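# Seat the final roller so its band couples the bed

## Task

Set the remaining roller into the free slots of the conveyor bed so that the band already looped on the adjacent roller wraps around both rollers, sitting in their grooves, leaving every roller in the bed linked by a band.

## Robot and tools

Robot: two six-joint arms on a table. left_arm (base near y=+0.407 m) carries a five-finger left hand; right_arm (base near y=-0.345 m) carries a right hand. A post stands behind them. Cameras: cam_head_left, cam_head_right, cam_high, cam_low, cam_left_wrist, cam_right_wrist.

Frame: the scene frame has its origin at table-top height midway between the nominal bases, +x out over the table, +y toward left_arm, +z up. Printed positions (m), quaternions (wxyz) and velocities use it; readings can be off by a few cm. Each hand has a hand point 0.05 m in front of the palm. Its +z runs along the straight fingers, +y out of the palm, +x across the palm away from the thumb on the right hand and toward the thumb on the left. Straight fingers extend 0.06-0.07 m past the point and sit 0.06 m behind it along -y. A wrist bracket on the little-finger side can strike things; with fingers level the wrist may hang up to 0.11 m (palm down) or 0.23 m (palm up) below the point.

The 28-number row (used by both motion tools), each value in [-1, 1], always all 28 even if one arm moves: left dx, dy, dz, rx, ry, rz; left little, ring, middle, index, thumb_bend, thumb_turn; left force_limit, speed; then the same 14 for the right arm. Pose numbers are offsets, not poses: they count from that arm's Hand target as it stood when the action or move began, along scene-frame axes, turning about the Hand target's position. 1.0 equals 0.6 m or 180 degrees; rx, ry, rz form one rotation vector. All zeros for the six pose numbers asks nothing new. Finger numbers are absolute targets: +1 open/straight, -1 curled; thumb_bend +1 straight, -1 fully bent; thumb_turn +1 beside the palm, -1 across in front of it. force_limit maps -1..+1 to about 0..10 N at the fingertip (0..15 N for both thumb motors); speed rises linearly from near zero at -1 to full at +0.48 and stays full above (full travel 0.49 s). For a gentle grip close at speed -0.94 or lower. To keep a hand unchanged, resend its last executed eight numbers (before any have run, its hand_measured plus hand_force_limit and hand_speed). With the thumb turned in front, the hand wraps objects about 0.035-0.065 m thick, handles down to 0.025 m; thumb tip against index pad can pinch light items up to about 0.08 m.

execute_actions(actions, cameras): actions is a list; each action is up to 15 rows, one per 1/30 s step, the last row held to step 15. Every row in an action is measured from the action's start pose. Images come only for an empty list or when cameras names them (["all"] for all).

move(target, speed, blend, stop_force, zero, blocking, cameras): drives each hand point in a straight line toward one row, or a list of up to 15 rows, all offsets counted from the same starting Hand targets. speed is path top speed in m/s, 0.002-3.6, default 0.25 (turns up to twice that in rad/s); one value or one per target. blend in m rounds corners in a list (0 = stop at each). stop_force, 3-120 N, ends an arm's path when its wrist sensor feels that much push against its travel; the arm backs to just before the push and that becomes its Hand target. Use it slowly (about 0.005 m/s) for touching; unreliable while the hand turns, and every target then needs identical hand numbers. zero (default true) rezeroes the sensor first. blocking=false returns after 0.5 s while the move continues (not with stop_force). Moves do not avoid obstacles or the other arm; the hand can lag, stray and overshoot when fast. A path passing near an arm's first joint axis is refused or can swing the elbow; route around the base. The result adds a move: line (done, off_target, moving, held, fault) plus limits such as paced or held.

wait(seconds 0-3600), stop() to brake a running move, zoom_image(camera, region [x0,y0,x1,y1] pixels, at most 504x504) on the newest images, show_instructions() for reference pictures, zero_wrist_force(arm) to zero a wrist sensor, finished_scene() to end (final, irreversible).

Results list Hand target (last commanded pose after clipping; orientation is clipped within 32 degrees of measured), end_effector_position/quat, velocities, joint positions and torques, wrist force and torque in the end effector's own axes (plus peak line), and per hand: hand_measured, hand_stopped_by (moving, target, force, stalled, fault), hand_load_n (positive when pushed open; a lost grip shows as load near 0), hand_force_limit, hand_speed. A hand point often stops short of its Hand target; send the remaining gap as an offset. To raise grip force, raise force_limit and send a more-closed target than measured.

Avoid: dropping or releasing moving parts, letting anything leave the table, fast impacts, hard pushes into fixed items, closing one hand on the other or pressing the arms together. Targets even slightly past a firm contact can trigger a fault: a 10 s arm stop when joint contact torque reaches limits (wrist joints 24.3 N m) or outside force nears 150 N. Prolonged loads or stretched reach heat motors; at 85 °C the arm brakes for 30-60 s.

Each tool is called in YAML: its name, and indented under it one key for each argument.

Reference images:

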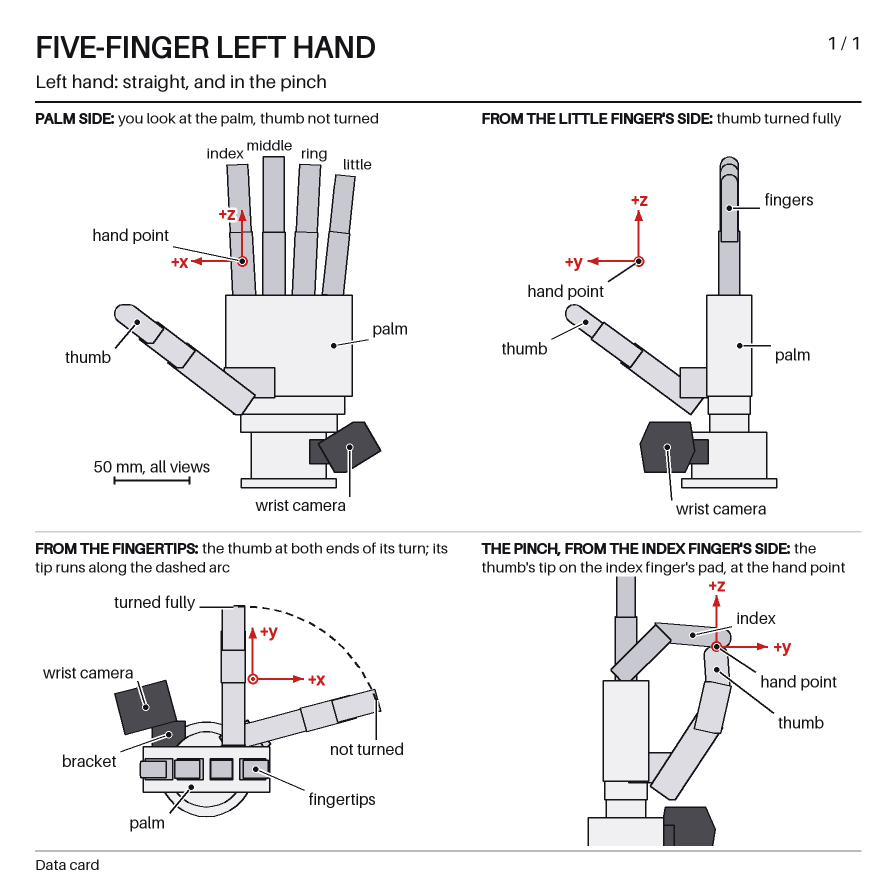

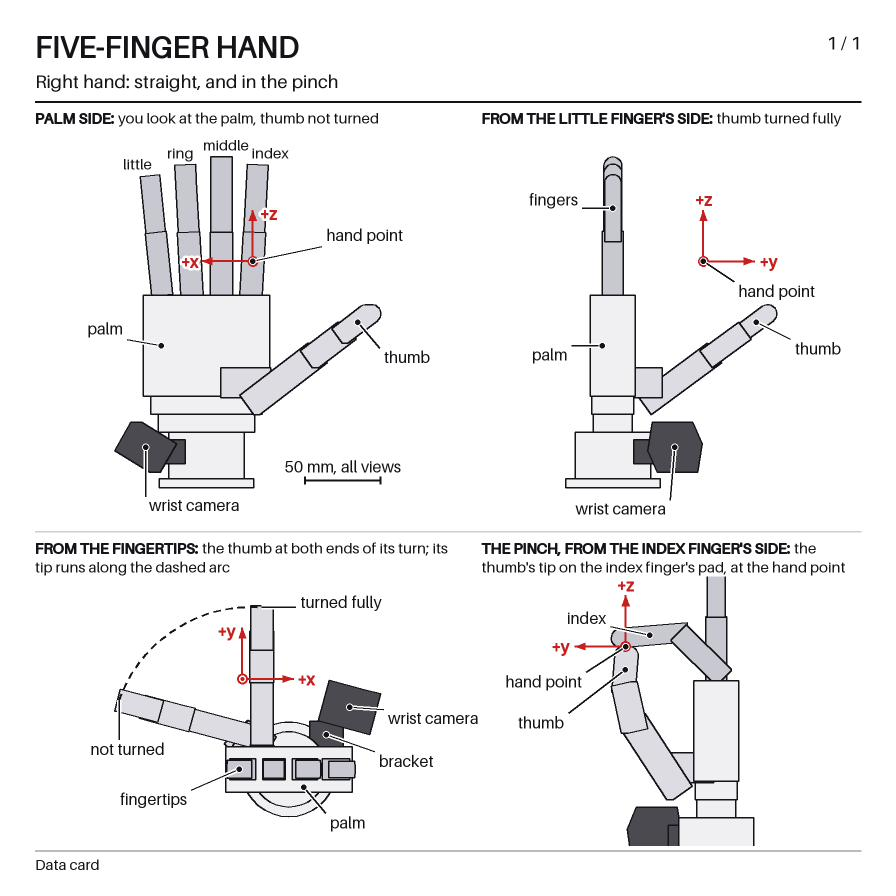

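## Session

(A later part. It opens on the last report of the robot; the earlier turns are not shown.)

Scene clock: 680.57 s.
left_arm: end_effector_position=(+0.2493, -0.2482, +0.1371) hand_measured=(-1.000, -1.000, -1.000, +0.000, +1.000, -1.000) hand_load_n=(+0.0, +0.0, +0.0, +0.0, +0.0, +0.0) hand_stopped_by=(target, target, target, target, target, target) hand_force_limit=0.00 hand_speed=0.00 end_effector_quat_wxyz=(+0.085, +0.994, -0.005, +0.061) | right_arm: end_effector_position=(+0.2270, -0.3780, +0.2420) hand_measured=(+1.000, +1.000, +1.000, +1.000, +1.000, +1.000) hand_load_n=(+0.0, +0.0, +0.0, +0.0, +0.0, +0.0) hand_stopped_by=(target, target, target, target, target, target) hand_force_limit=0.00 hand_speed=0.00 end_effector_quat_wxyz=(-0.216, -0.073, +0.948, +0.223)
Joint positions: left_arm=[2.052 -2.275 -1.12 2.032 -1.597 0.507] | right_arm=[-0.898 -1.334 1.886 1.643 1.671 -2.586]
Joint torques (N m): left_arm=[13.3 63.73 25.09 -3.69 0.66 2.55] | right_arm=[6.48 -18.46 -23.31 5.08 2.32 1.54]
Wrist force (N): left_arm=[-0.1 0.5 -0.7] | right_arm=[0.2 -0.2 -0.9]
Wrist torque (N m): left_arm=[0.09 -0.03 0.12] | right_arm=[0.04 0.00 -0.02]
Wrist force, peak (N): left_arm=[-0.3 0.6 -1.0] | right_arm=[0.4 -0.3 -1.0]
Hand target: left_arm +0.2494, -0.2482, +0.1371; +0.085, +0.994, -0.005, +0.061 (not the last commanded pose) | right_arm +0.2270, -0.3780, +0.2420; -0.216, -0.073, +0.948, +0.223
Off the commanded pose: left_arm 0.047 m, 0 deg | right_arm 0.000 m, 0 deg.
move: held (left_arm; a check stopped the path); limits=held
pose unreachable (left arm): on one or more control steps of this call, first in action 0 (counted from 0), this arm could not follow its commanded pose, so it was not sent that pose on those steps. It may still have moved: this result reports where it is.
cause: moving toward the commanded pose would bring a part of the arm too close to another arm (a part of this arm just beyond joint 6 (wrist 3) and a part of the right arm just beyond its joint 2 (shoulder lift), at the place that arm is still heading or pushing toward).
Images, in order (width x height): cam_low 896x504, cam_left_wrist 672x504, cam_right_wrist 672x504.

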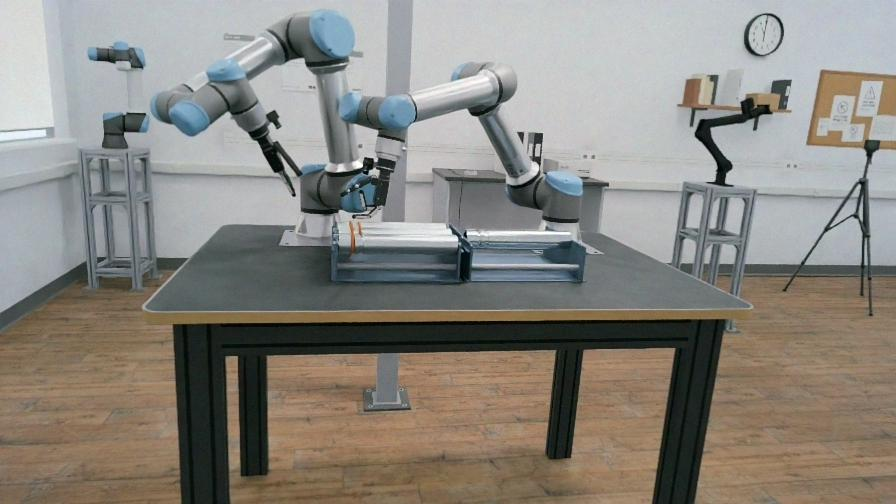

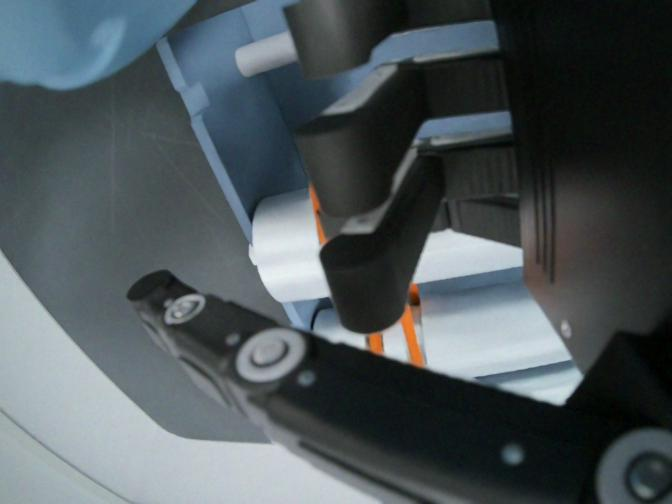

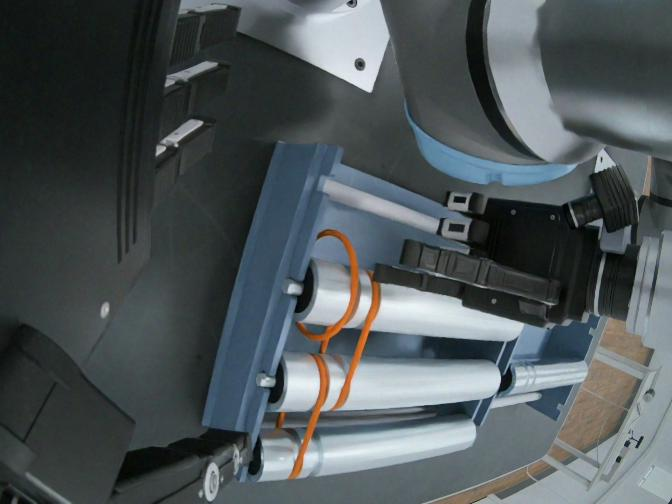

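move:
  target: [0,0,0,0,0,0,-1,-1,-1,0,1,-1,0.0,0, 0.362,0.083,0.195,-0.0916,-0.0668,0.105,1,1,1,1,1,1,0,0]
  speed: 0.2
  cameras: ["cam_right_wrist"]

zoom_image:
  camera: "cam_right_wrist"
  region: [260, 0, 600, 250]

Scene clock: 698.77 s.
left_arm: end_effector_position=(+0.2494, -0.2482, +0.1371) hand_measured=(-1.000, -1.000, -1.000, +0.000, +1.000, -1.000) hand_load_n=(+0.0, +0.0, +0.0, +0.0, +0.0, +0.0) hand_stopped_by=(target, target, target, target, target, target) hand_force_limit=0.00 hand_speed=0.00 end_effector_quat_wxyz=(+0.085, +0.994, -0.005, +0.061) | right_arm: end_effector_position=(+0.3854, -0.3384, +0.3277) hand_measured=(+1.000, +1.000, +1.000, +1.000, +1.000, +1.000) hand_load_n=(+0.0, +0.0, +0.0, +0.0, +0.0, +0.0) hand_stopped_by=(target, target, target, target, target, target) hand_force_limit=0.00 hand_speed=0.00 end_effector_quat_wxyz=(-0.170, -0.183, +0.964, +0.088)
Joint positions: left_arm=[2.052 -2.275 -1.12 2.032 -1.597 0.507] | right_arm=[-0.46 -1.156 1.242 1.864 1.633 -2.389]
Joint torques (N m): left_arm=[12.71 64.26 24.47 -3.64 0.69 2.54] | right_arm=[-7.36 -40.3 -8.93 1.23 -2.12 -1.25]
Wrist force (N): left_arm=[-0.1 0.4 -0.7] | right_arm=[0.6 0.3 -0.6]
Wrist torque (N m): left_arm=[0.08 -0.03 0.11] | right_arm=[0.09 -0.10 0.14]
Wrist force, peak (N): left_arm=[-0.3 0.6 -0.9] | right_arm=[0.3 -0.4 -4.3]
Hand target: left_arm +0.2494, -0.2482, +0.1371; +0.085, +0.994, -0.005, +0.061 | right_arm +0.3853, -0.3384, +0.3277; -0.170, -0.183, +0.964, +0.088 (not the last commanded pose)
Off the commanded pose: left_arm 0.000 m, 0 deg | right_arm 0.067 m, 7 deg.
move: held (right_arm; a check stopped the path); limits=held
pose unreachable (right arm): on one or more control steps of this call, first in action 0 (counted from 0), this arm could not follow its commanded pose, so it was not sent that pose on those steps. It may still have moved: this result reports where it is.
cause: moving toward the commanded pose would bring a part of the arm too close to another arm (a part of this arm just beyond joint 2 (shoulder lift) and a part of the left arm just beyond its joint 4 (wrist 1), 17 mm apart when this arm was first held).

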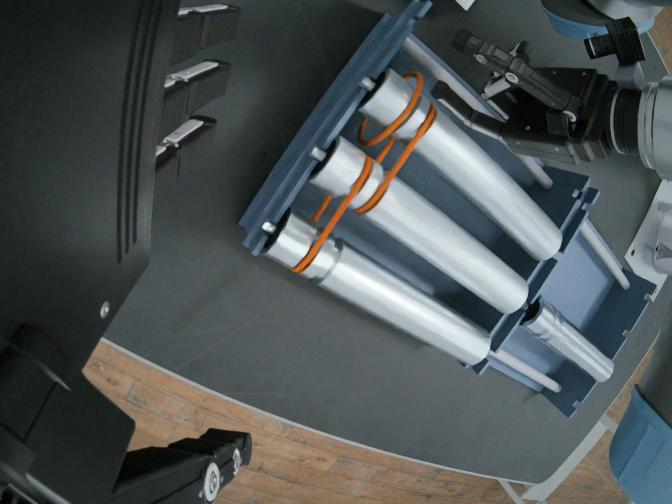

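Scaled by 1.482 from the camera's image (finer frame: 960x720).

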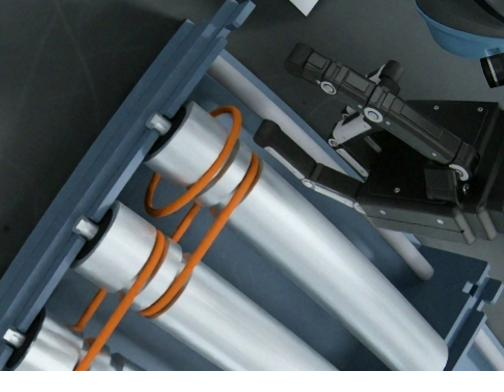

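move:
  target: [-0.004,0.0287,0.1107,-0.1677,0.0380,-0.0103,-1,-1,-1,0.38,0.4,-1,0.0,0, 0,0,0,0,0,0,1,1,1,1,1,1,0,0]
  speed: 0.1
  cameras: ["cam_right_wrist","cam_left_wrist","cam_high","cam_head_left"]

zoom_image:
  camera: "cam_right_wrist"
  region: [300, 0, 640, 250]

Scene clock: 745.77 s.
left_arm: end_effector_position=(+0.2470, -0.2310, +0.2035) hand_measured=(-1.000, -1.000, -1.000, +0.380, +0.442, -1.000) hand_load_n=(+0.0, +0.0, +0.0, +0.0, +10.0, +0.0) hand_stopped_by=(target, target, target, target, force, target) hand_force_limit=0.00 hand_speed=0.00 end_effector_quat_wxyz=(+0.342, +0.940, +0.000, +0.001) | right_arm: end_effector_position=(+0.3853, -0.3384, +0.3277) hand_measured=(+1.000, +1.000, +1.000, +1.000, +1.000, +1.000) hand_load_n=(+0.0, +0.0, +0.0, +0.0, +0.0, +0.0) hand_stopped_by=(target, target, target, target, target, target) hand_force_limit=0.00 hand_speed=0.00 end_effector_quat_wxyz=(-0.170, -0.183, +0.964, +0.088)
Joint positions: left_arm=[2.23 -1.966 -1.55 2.526 -1.16 0.548] | right_arm=[-0.46 -1.156 1.243 1.864 1.633 -2.389]
Joint torques (N m): left_arm=[11.26 52.72 10.37 0.86 2.07 -2.79] | right_arm=[-6.61 -40.58 -8.92 1.12 -2.12 -1.29]
Wrist force (N): left_arm=[0.6 0.0 -0.8] | right_arm=[0.5 0.3 -0.4]
Wrist torque (N m): left_arm=[-0.08 -0.22 0.09] | right_arm=[0.09 -0.09 0.13]
Wrist force, peak (N): left_arm=[-15.1 3.4 -14.1] | right_arm=[0.7 0.2 -0.7]
Hand target: left_arm +0.2470, -0.2310, +0.2035; +0.342, +0.940, +0.000, +0.000 | right_arm +0.3853, -0.3384, +0.3277; -0.170, -0.183, +0.964, +0.088
Off the commanded pose: left_arm 0.000 m, 0 deg | right_arm 0.000 m, 0 deg.
move: done
Images, in order (width x height): cam_head_left 896x504, cam_high 896x504, cam_left_wrist 672x504, cam_right_wrist 672x504.

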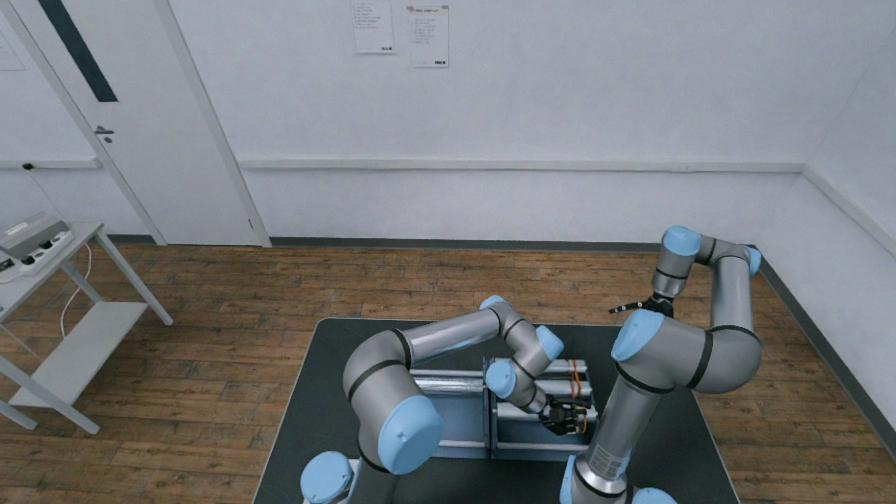

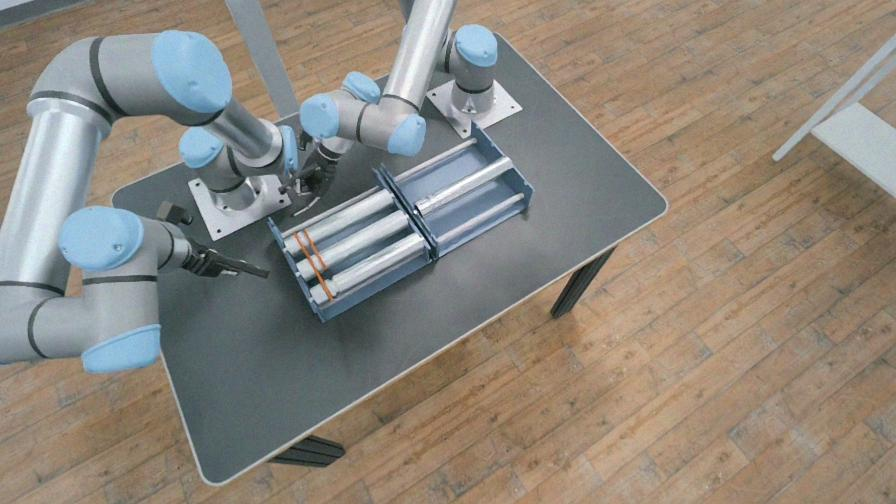

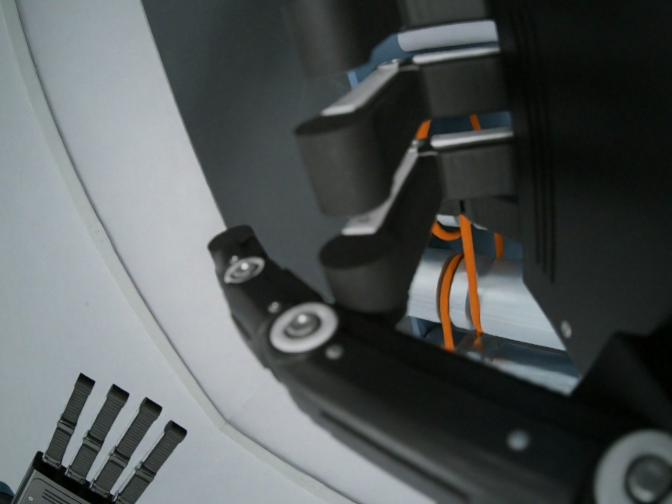

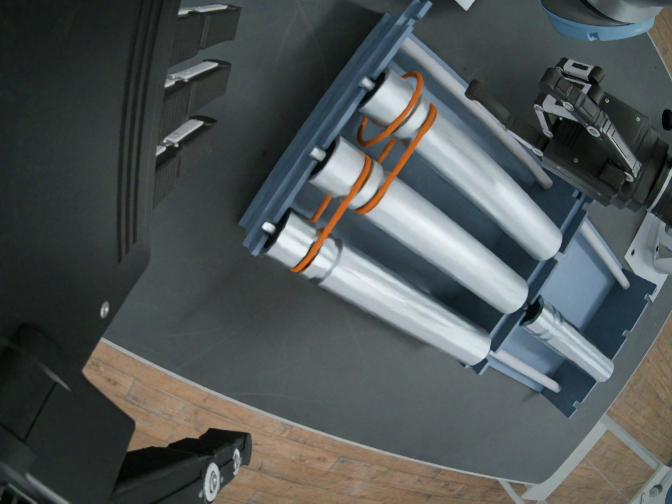

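Scaled by 1.482 from the camera's image (finer frame: 960x720).

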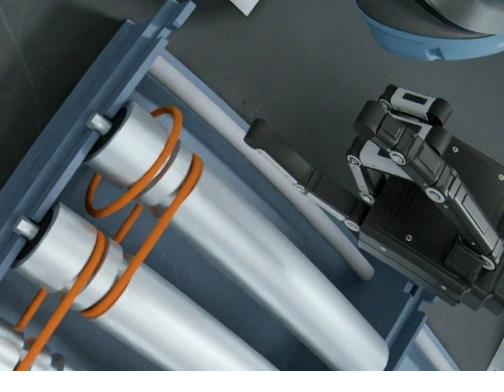

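move:
  target:
    - [0,0,0,0,0,0.0278,-1,-1,-1,0.38,0.55,-1,0.0,-0.5, 0,0,0,0,0,0,1,1,1,1,1,1,0,0]
    - [0,0,-0.1533,0,0,0.0278,-1,-1,-1,0.38,0.55,-1,0.0,-0.5, 0,0,0,0,0,0,1,1,1,1,1,1,0,0]
  speed: 0.05
  stop_force: 8
  cameras: ["cam_right_wrist","cam_left_wrist"]

zoom_image:
  camera: "cam_right_wrist"
  region: [320, 20, 560, 200]

Scene clock: 763.50 s.
left_arm: end_effector_position=(+0.2470, -0.2310, +0.1116) hand_measured=(-1.000, -1.000, -1.000, +0.380, +0.550, -1.000) hand_load_n=(+0.0, +0.5, +0.0, +0.0, +1.0, +0.5) hand_stopped_by=(target, target, target, target, target, target) hand_force_limit=0.00 hand_speed=-0.50 end_effector_quat_wxyz=(+0.341, +0.939, +0.041, +0.015) | right_arm: end_effector_position=(+0.3853, -0.3384, +0.3277) hand_measured=(+1.000, +1.000, +1.000, +1.000, +1.000, +1.000) hand_load_n=(+0.0, +0.0, +0.0, +0.0, +0.0, +0.5) hand_stopped_by=(target, target, target, target, target, target) hand_force_limit=0.00 hand_speed=0.00 end_effector_quat_wxyz=(-0.170, -0.183, +0.964, +0.088)
Joint positions: left_arm=[2.193 -2.051 -1.677 2.778 -1.23 0.438] | right_arm=[-0.46 -1.156 1.243 1.864 1.633 -2.389]
Joint torques (N m): left_arm=[-12.48 26.72 7.91 0.95 -0.97 -2.58] | right_arm=[-7.01 -40.35 -8.83 1.19 -2.1 -1.27]
Wrist force (N): left_arm=[0.3 0.1 -1.2] | right_arm=[0.6 0.4 -0.3]
Wrist torque (N m): left_arm=[-0.06 -0.16 0.07] | right_arm=[0.09 -0.11 0.14]
Wrist force, peak (N): left_arm=[-3.3 1.3 -2.3] | right_arm=[0.6 0.4 -0.7]
Hand target: left_arm +0.2470, -0.2310, +0.1116; +0.341, +0.939, +0.041, +0.015 | right_arm +0.3853, -0.3384, +0.3277; -0.170, -0.183, +0.964, +0.088
Off the commanded pose: left_arm 0.000 m, 0 deg | right_arm 0.000 m, 0 deg.
move: done
Images, in order (width x height): cam_left_wrist 672x504, cam_right_wrist 672x504.

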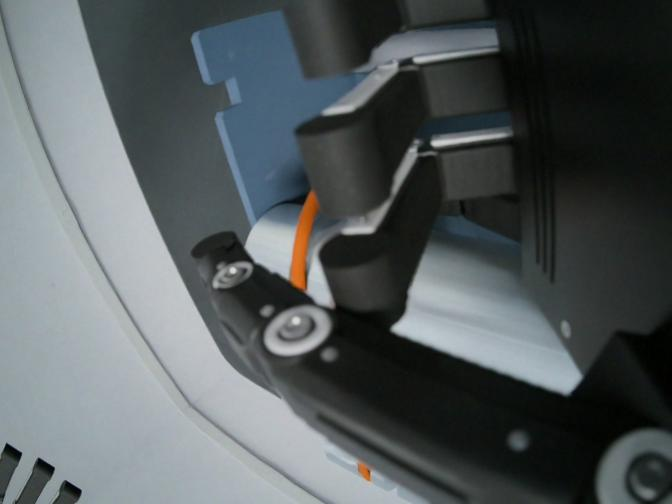

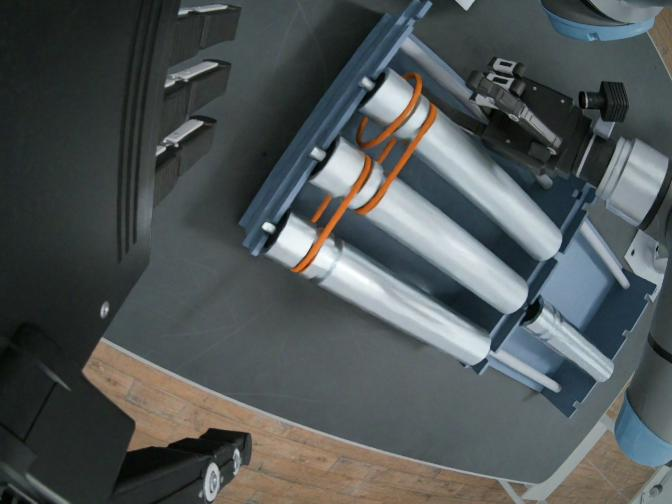

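Scaled by 2.100 from the camera's image (finer frame: 960x720).

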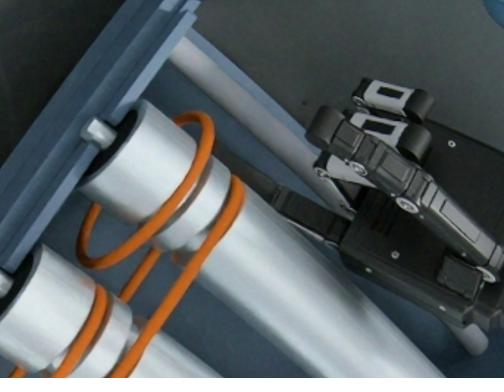

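move:
  target: [0.0097,0,0,0,0,0,-1,-1,-1,0.38,0.55,-1,0.0,-0.5, 0,0,0,0,0,0,1,1,1,1,1,1,0,0]
  speed: 0.02
  stop_force: 4

move:
  target: [0,-0.0707,0,0,0,0,-1,-1,-1,0.38,0.55,-1,0.0,-0.5, 0,0,0,0,0,0,1,1,1,1,1,1,0,0]
  speed: 0.02
  stop_force: 4
  cameras: ["cam_right_wrist","cam_left_wrist"]

zoom_image:
  camera: "cam_right_wrist"
  region: [320, 20, 560, 200]

Scene clock: 771.97 s.
left_arm: end_effector_position=(+0.2505, -0.2310, +0.1115) hand_measured=(-1.000, -1.000, -1.000, +0.380, +0.550, -1.000) hand_load_n=(+0.0, +0.5, +0.0, +2.0, +1.0, +0.0) hand_stopped_by=(target, target, target, target, target, target) hand_force_limit=0.00 hand_speed=-0.50 end_effector_quat_wxyz=(+0.341, +0.939, +0.041, +0.015) | right_arm: end_effector_position=(+0.3853, -0.3384, +0.3277) hand_measured=(+1.000, +1.000, +1.000, +1.000, +1.000, +1.000) hand_load_n=(+0.0, +0.0, +0.0, +0.0, -0.5, +0.0) hand_stopped_by=(target, target, target, target, target, target) hand_force_limit=0.00 hand_speed=0.00 end_effector_quat_wxyz=(-0.170, -0.183, +0.964, +0.088)
Joint positions: left_arm=[2.2 -2.054 -1.672 2.775 -1.226 0.444] | right_arm=[-0.46 -1.156 1.243 1.864 1.633 -2.389]
Joint torques (N m): left_arm=[-12.83 54.27 8.73 1.14 -1.58 -2.8] | right_arm=[-6.8 -40.21 -8.95 1.22 -1.96 -1.31]
Wrist force (N): left_arm=[-2.3 -0.6 -0.1] | right_arm=[0.6 0.2 -0.6]
Wrist torque (N m): left_arm=[-0.02 -0.18 -0.07] | right_arm=[0.09 -0.10 0.13]
Wrist force, peak (N): left_arm=[-5.1 -1.7 0.7] | right_arm=[0.6 0.5 -0.5]
Hand target: left_arm +0.2505, -0.2310, +0.1115; +0.341, +0.939, +0.041, +0.015 (not the last commanded pose) | right_arm +0.3853, -0.3384, +0.3277; -0.170, -0.183, +0.964, +0.088
Off the commanded pose: left_arm 0.002 m, 0 deg | right_arm 0.000 m, 0 deg.
move: contact (left_arm)

Scene clock: 775.13 s.
left_arm: end_effector_position=(+0.2505, -0.2734, +0.1115) hand_measured=(-1.000, -1.000, -1.000, +0.380, +0.550, -1.000) hand_load_n=(+0.0, +0.0, +0.0, +2.0, +1.0, +0.0) hand_stopped_by=(target, target, target, target, target, target) hand_force_limit=0.00 hand_speed=-0.50 end_effector_quat_wxyz=(+0.341, +0.939, +0.041, +0.015) | right_arm: end_effector_position=(+0.3853, -0.3384, +0.3277) hand_measured=(+1.000, +1.000, +1.000, +1.000, +1.000, +1.000) hand_load_n=(+0.0, +0.0, +0.0, +0.0, +0.0, +0.0) hand_stopped_by=(target, target, target, target, target, target) hand_force_limit=0.00 hand_speed=0.00 end_effector_quat_wxyz=(-0.170, -0.183, +0.964, +0.088)
Joint positions: left_arm=[2.147 -2.134 -1.538 2.735 -1.257 0.398] | right_arm=[-0.46 -1.156 1.243 1.864 1.633 -2.389]
Joint torques (N m): left_arm=[-12.85 31.98 25.94 -1.95 -1.43 -2.6] | right_arm=[-6.84 -40.69 -9.08 1.27 -2.08 -1.34]
Wrist force (N): left_arm=[-2.7 -1.3 -0.8] | right_arm=[0.6 0.1 -0.4]
Wrist torque (N m): left_arm=[0.07 -0.13 -0.01] | right_arm=[0.05 -0.11 0.13]
Wrist force, peak (N): left_arm=[-3.5 -3.5 -2.0] | right_arm=[0.8 0.3 -0.6]
Hand target: left_arm +0.2505, -0.2734, +0.1115; +0.341, +0.939, +0.041, +0.015 | right_arm +0.3853, -0.3384, +0.3277; -0.170, -0.183, +0.964, +0.088
Off the commanded pose: left_arm 0.000 m, 0 deg | right_arm 0.000 m, 0 deg.
move: done
Images, in order (width x height): cam_left_wrist 672x504, cam_right_wrist 672x504.

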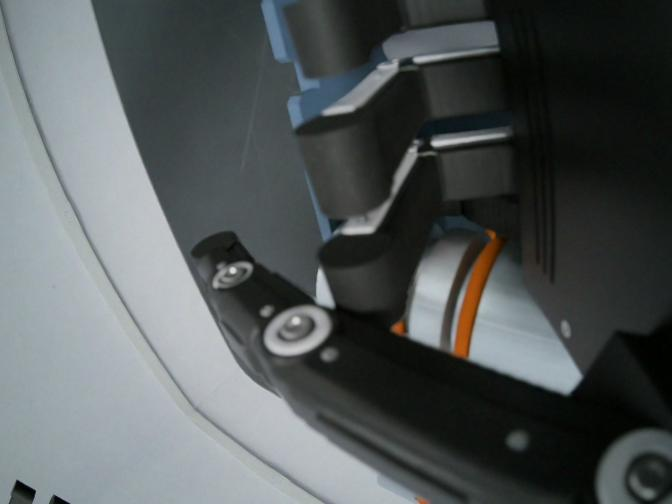

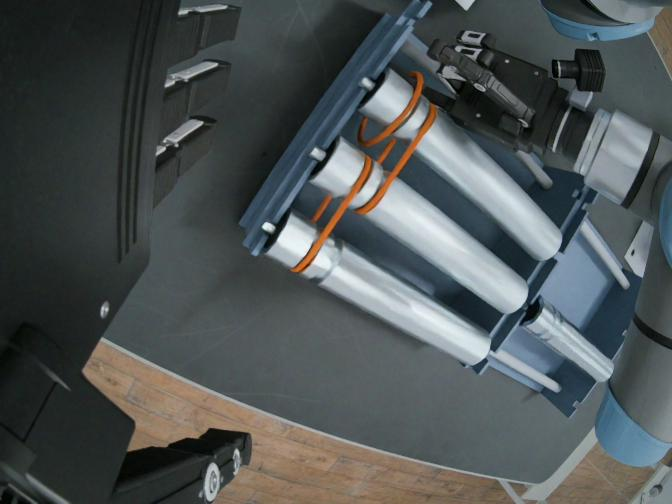

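Scaled by 2.100 from the camera's image (finer frame: 960x720).

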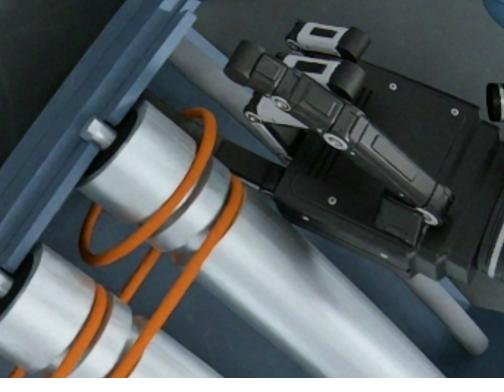

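zoom_image:
  camera: "cam_right_wrist"
  region: [370, 50, 470, 130]

execute_actions:
  actions: []

zoom_image:
  camera: "cam_head_left"
  region: [520, 360, 620, 450]

zoom_image:
  camera: "cam_head_right"
  region: [500, 360, 620, 450]

zoom_image:
  camera: "cam_high"
  region: [240, 160, 360, 280]

Scaled by 5.040 from the camera's image (finer frame: 960x720).

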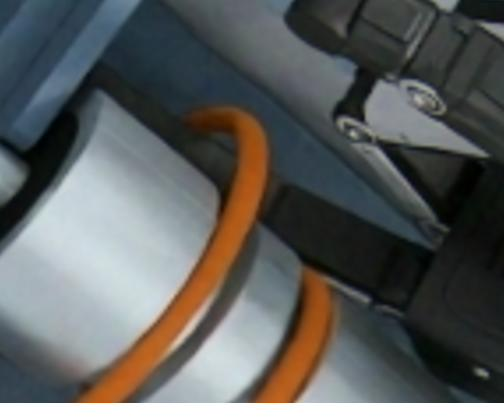

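Scene clock: 779.10 s.
left_arm: end_effector_position=(+0.2505, -0.2734, +0.1115) hand_measured=(-1.000, -1.000, -1.000, +0.380, +0.550, -1.000) hand_load_n=(+0.0, +0.0, +0.0, +1.5, +1.0, +0.0) hand_stopped_by=(target, target, target, target, target, target) hand_force_limit=0.00 hand_speed=-0.50 end_effector_quat_wxyz=(+0.341, +0.939, +0.041, +0.015) | right_arm: end_effector_position=(+0.3853, -0.3384, +0.3277) hand_measured=(+1.000, +1.000, +1.000, +1.000, +1.000, +1.000) hand_load_n=(+0.0, +0.0, +0.0, +0.0, +0.0, +0.0) hand_stopped_by=(target, target, target, target, target, target) hand_force_limit=0.00 hand_speed=0.00 end_effector_quat_wxyz=(-0.170, -0.183, +0.964, +0.088)
Joint positions: left_arm=[2.147 -2.134 -1.538 2.735 -1.257 0.398] | right_arm=[-0.46 -1.156 1.243 1.864 1.633 -2.389]
Joint velocities: within noise
Joint torques (N m): left_arm=[-12.49 32.05 25.59 -1.98 -1.63 -2.74] | right_arm=[-6.23 -40.71 -9.05 1.19 -2.06 -1.29]
Motor temperatures (°C): left_arm=[44 43 44 48 49 43] | right_arm=[44 44 36 39 47 40]
Wrist force (N): left_arm=[-2.6 -1.4 -0.8] | right_arm=[0.4 0.3 -0.5]
Wrist torque (N m): left_arm=[0.06 -0.15 0.00] | right_arm=[0.09 -0.08 0.12]
Wrist force, peak (N): left_arm=[-2.8 -1.4 -1.1] | right_arm=[0.6 0.4 -0.8]
Hand target: left_arm +0.2505, -0.2734, +0.1115; +0.341, +0.939, +0.041, +0.015 | right_arm +0.3853, -0.3384, +0.3277; -0.170, -0.183, +0.964, +0.088
Off the commanded pose: left_arm 0.000 m, 0 deg | right_arm 0.000 m, 0 deg.

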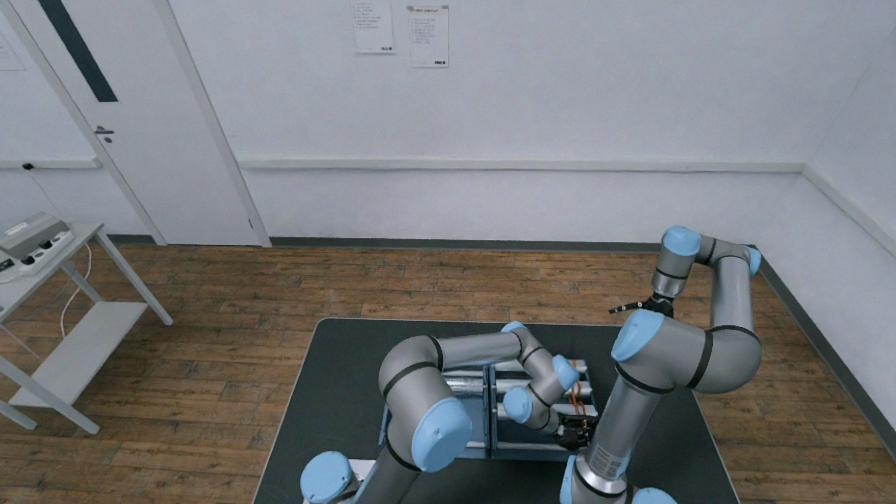

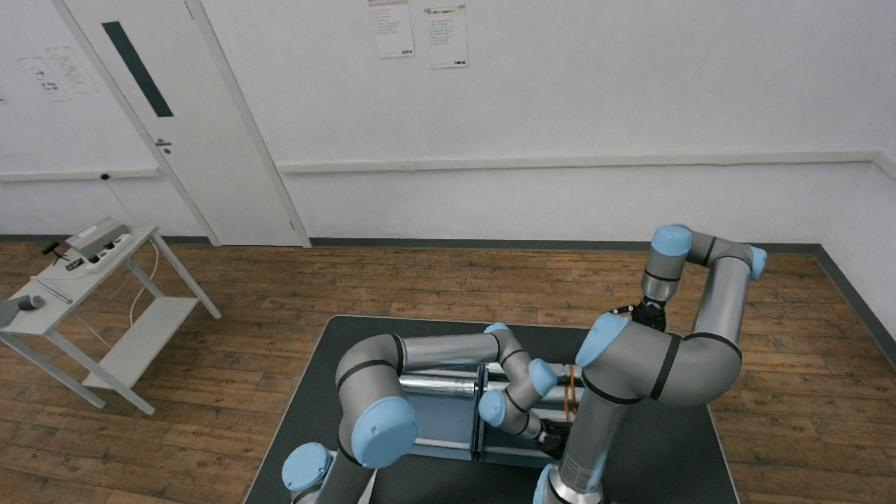

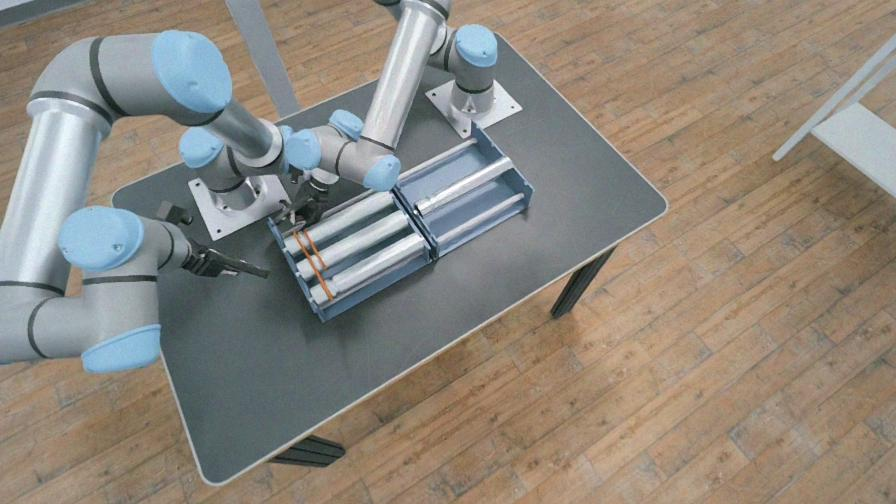

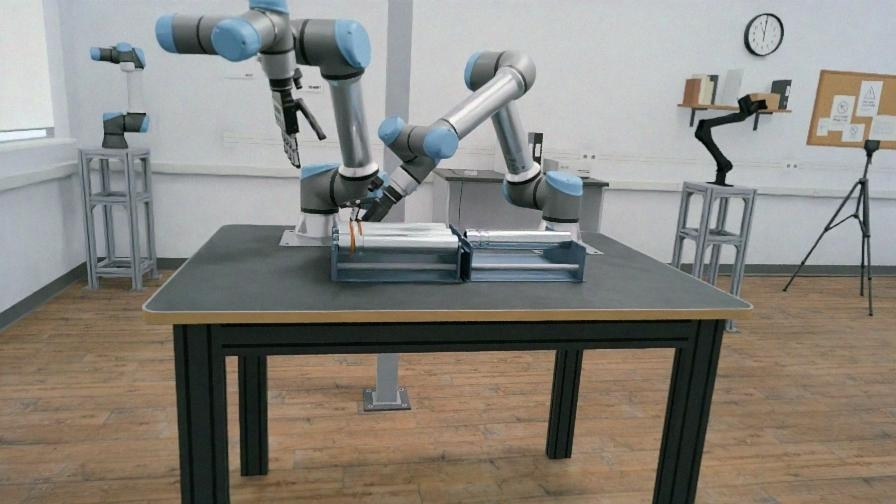

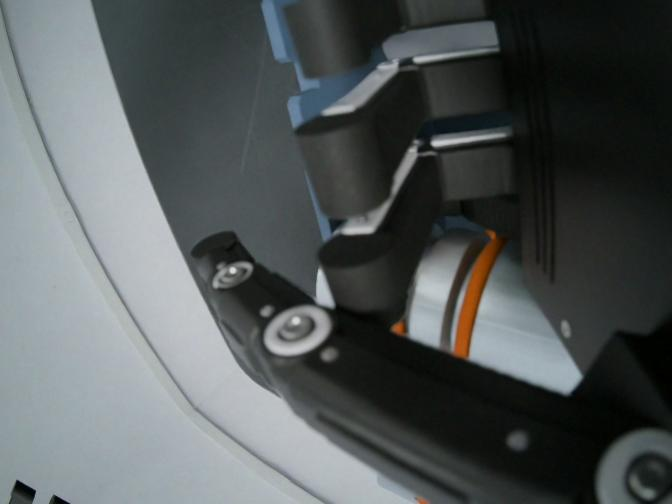

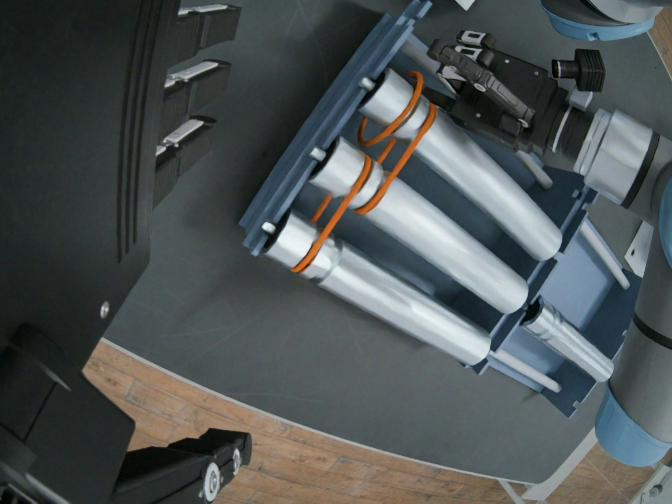

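Scaled by 5.040 from the camera's image (finer frame: 1280x720).

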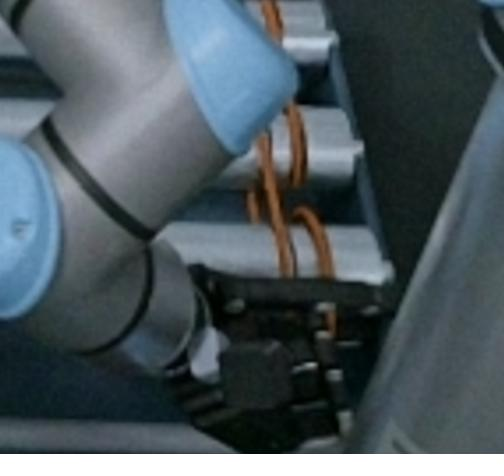

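Scaled by 4.200 from the camera's image (finer frame: 1280x720).

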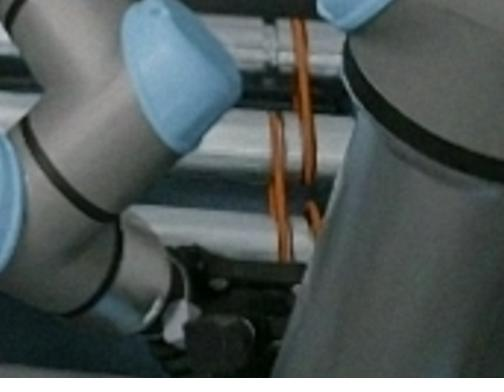

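Scaled by 4.200 from the camera's image (finer frame: 1280x720).

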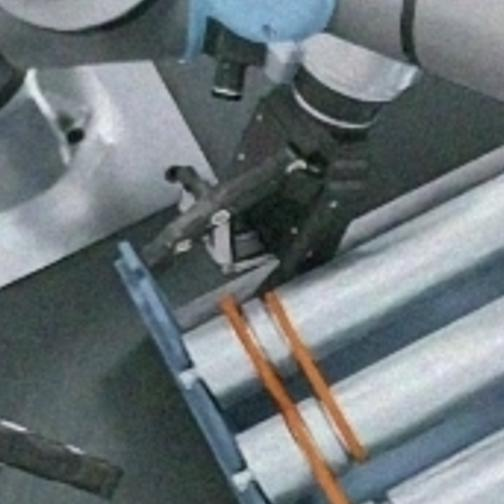

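move:
  target:
    - [-0.04,0,0.0,0,0,0,-1,-1,-1,0.38,0.55,-1,0.0,-0.5, 0,0,0,0,0,0,1,1,1,1,1,1,0,0]
    - [-0.06,0,0.05,0,0,0,-1,-1,-1,0.38,0.55,-1,0.0,-0.5, 0,0,0,0,0,0,1,1,1,1,1,1,0,0]
  speed: 0.03
  stop_force: 8
  cameras: ["cam_right_wrist","cam_left_wrist"]

zoom_image:
  camera: "cam_right_wrist"
  region: [340, 10, 500, 130]

Scene clock: 789.40 s.
left_arm: end_effector_position=(+0.2243, -0.2733, +0.1175) hand_measured=(-1.000, -1.000, -1.000, +0.380, +0.550, -1.000) hand_load_n=(+0.0, +0.5, +0.0, +0.0, +1.0, +0.0) hand_stopped_by=(target, target, target, target, target, target) hand_force_limit=0.00 hand_speed=-0.50 end_effector_quat_wxyz=(+0.341, +0.939, +0.041, +0.015) | right_arm: end_effector_position=(+0.3853, -0.3384, +0.3277) hand_measured=(+1.000, +1.000, +1.000, +1.000, +1.000, +1.000) hand_load_n=(-0.5, +0.0, +0.0, +0.0, +0.0, +0.0) hand_stopped_by=(target, target, target, target, target, target) hand_force_limit=0.00 hand_speed=0.00 end_effector_quat_wxyz=(-0.170, -0.183, +0.964, +0.088)
Joint positions: left_arm=[2.101 -2.109 -1.56 2.743 -1.285 0.36] | right_arm=[-0.46 -1.156 1.243 1.864 1.633 -2.389]
Joint torques (N m): left_arm=[13.48 29.56 8.31 0.91 2 2.64] | right_arm=[-6.6 -40.13 -9.08 1.21 -2.03 -1.24]
Wrist force (N): left_arm=[0.7 0.9 -1.3] | right_arm=[0.4 0.2 -0.5]
Wrist torque (N m): left_arm=[0.16 -0.20 -0.03] | right_arm=[0.07 -0.08 0.12]
Wrist force, peak (N): left_arm=[-2.8 -1.5 -0.9] | right_arm=[0.6 0.4 -0.7]
Hand target: left_arm +0.2243, -0.2733, +0.1175; +0.341, +0.939, +0.041, +0.015 (not the last commanded pose) | right_arm +0.3853, -0.3384, +0.3277; -0.170, -0.183, +0.964, +0.088
Off the commanded pose: left_arm 0.026 m, 0 deg | right_arm 0.000 m, 0 deg.
move: held (left_arm; a check stopped the path); path passed 1 of 2 targets; limits=held
pose unreachable (left arm): on one or more control steps of this call, first in action 0 (counted from 0), this arm could not follow its commanded pose, so it was not sent that pose on those steps. It may still have moved: this result reports where it is.
cause: moving toward the commanded pose would bring a part of the arm too close to another arm (a part of this arm just beyond joint 6 (wrist 3) and a part of the right arm just beyond its joint 2 (shoulder lift), 6 mm apart when this arm was first held).
Images, in order (width x height): cam_left_wrist 672x504, cam_right_wrist 672x504.

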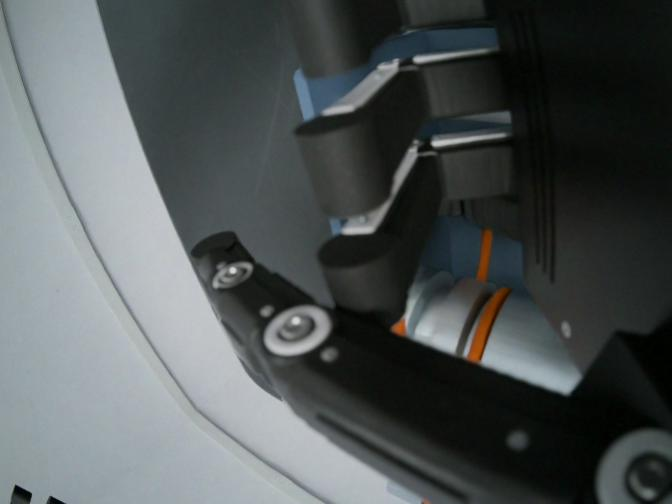

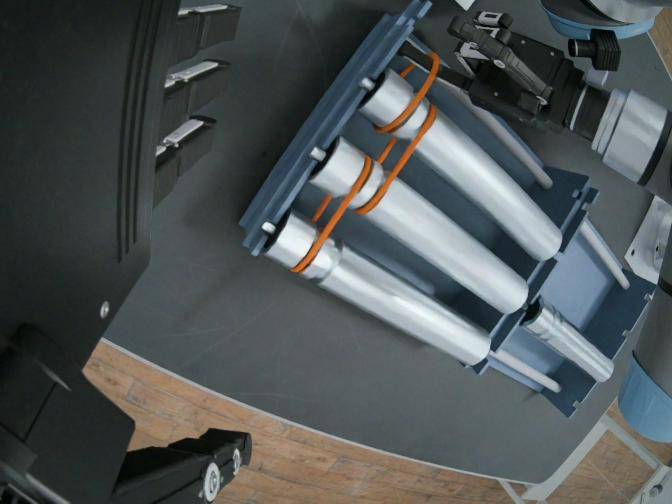

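Scaled by 3.150 from the camera's image (finer frame: 960x720).

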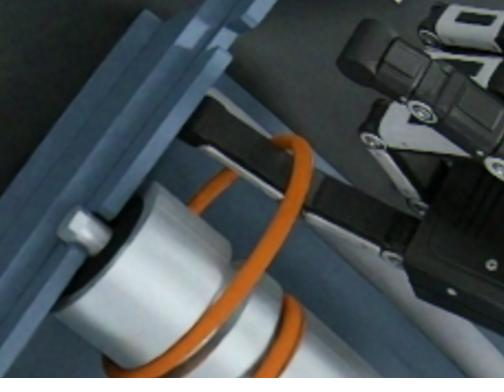

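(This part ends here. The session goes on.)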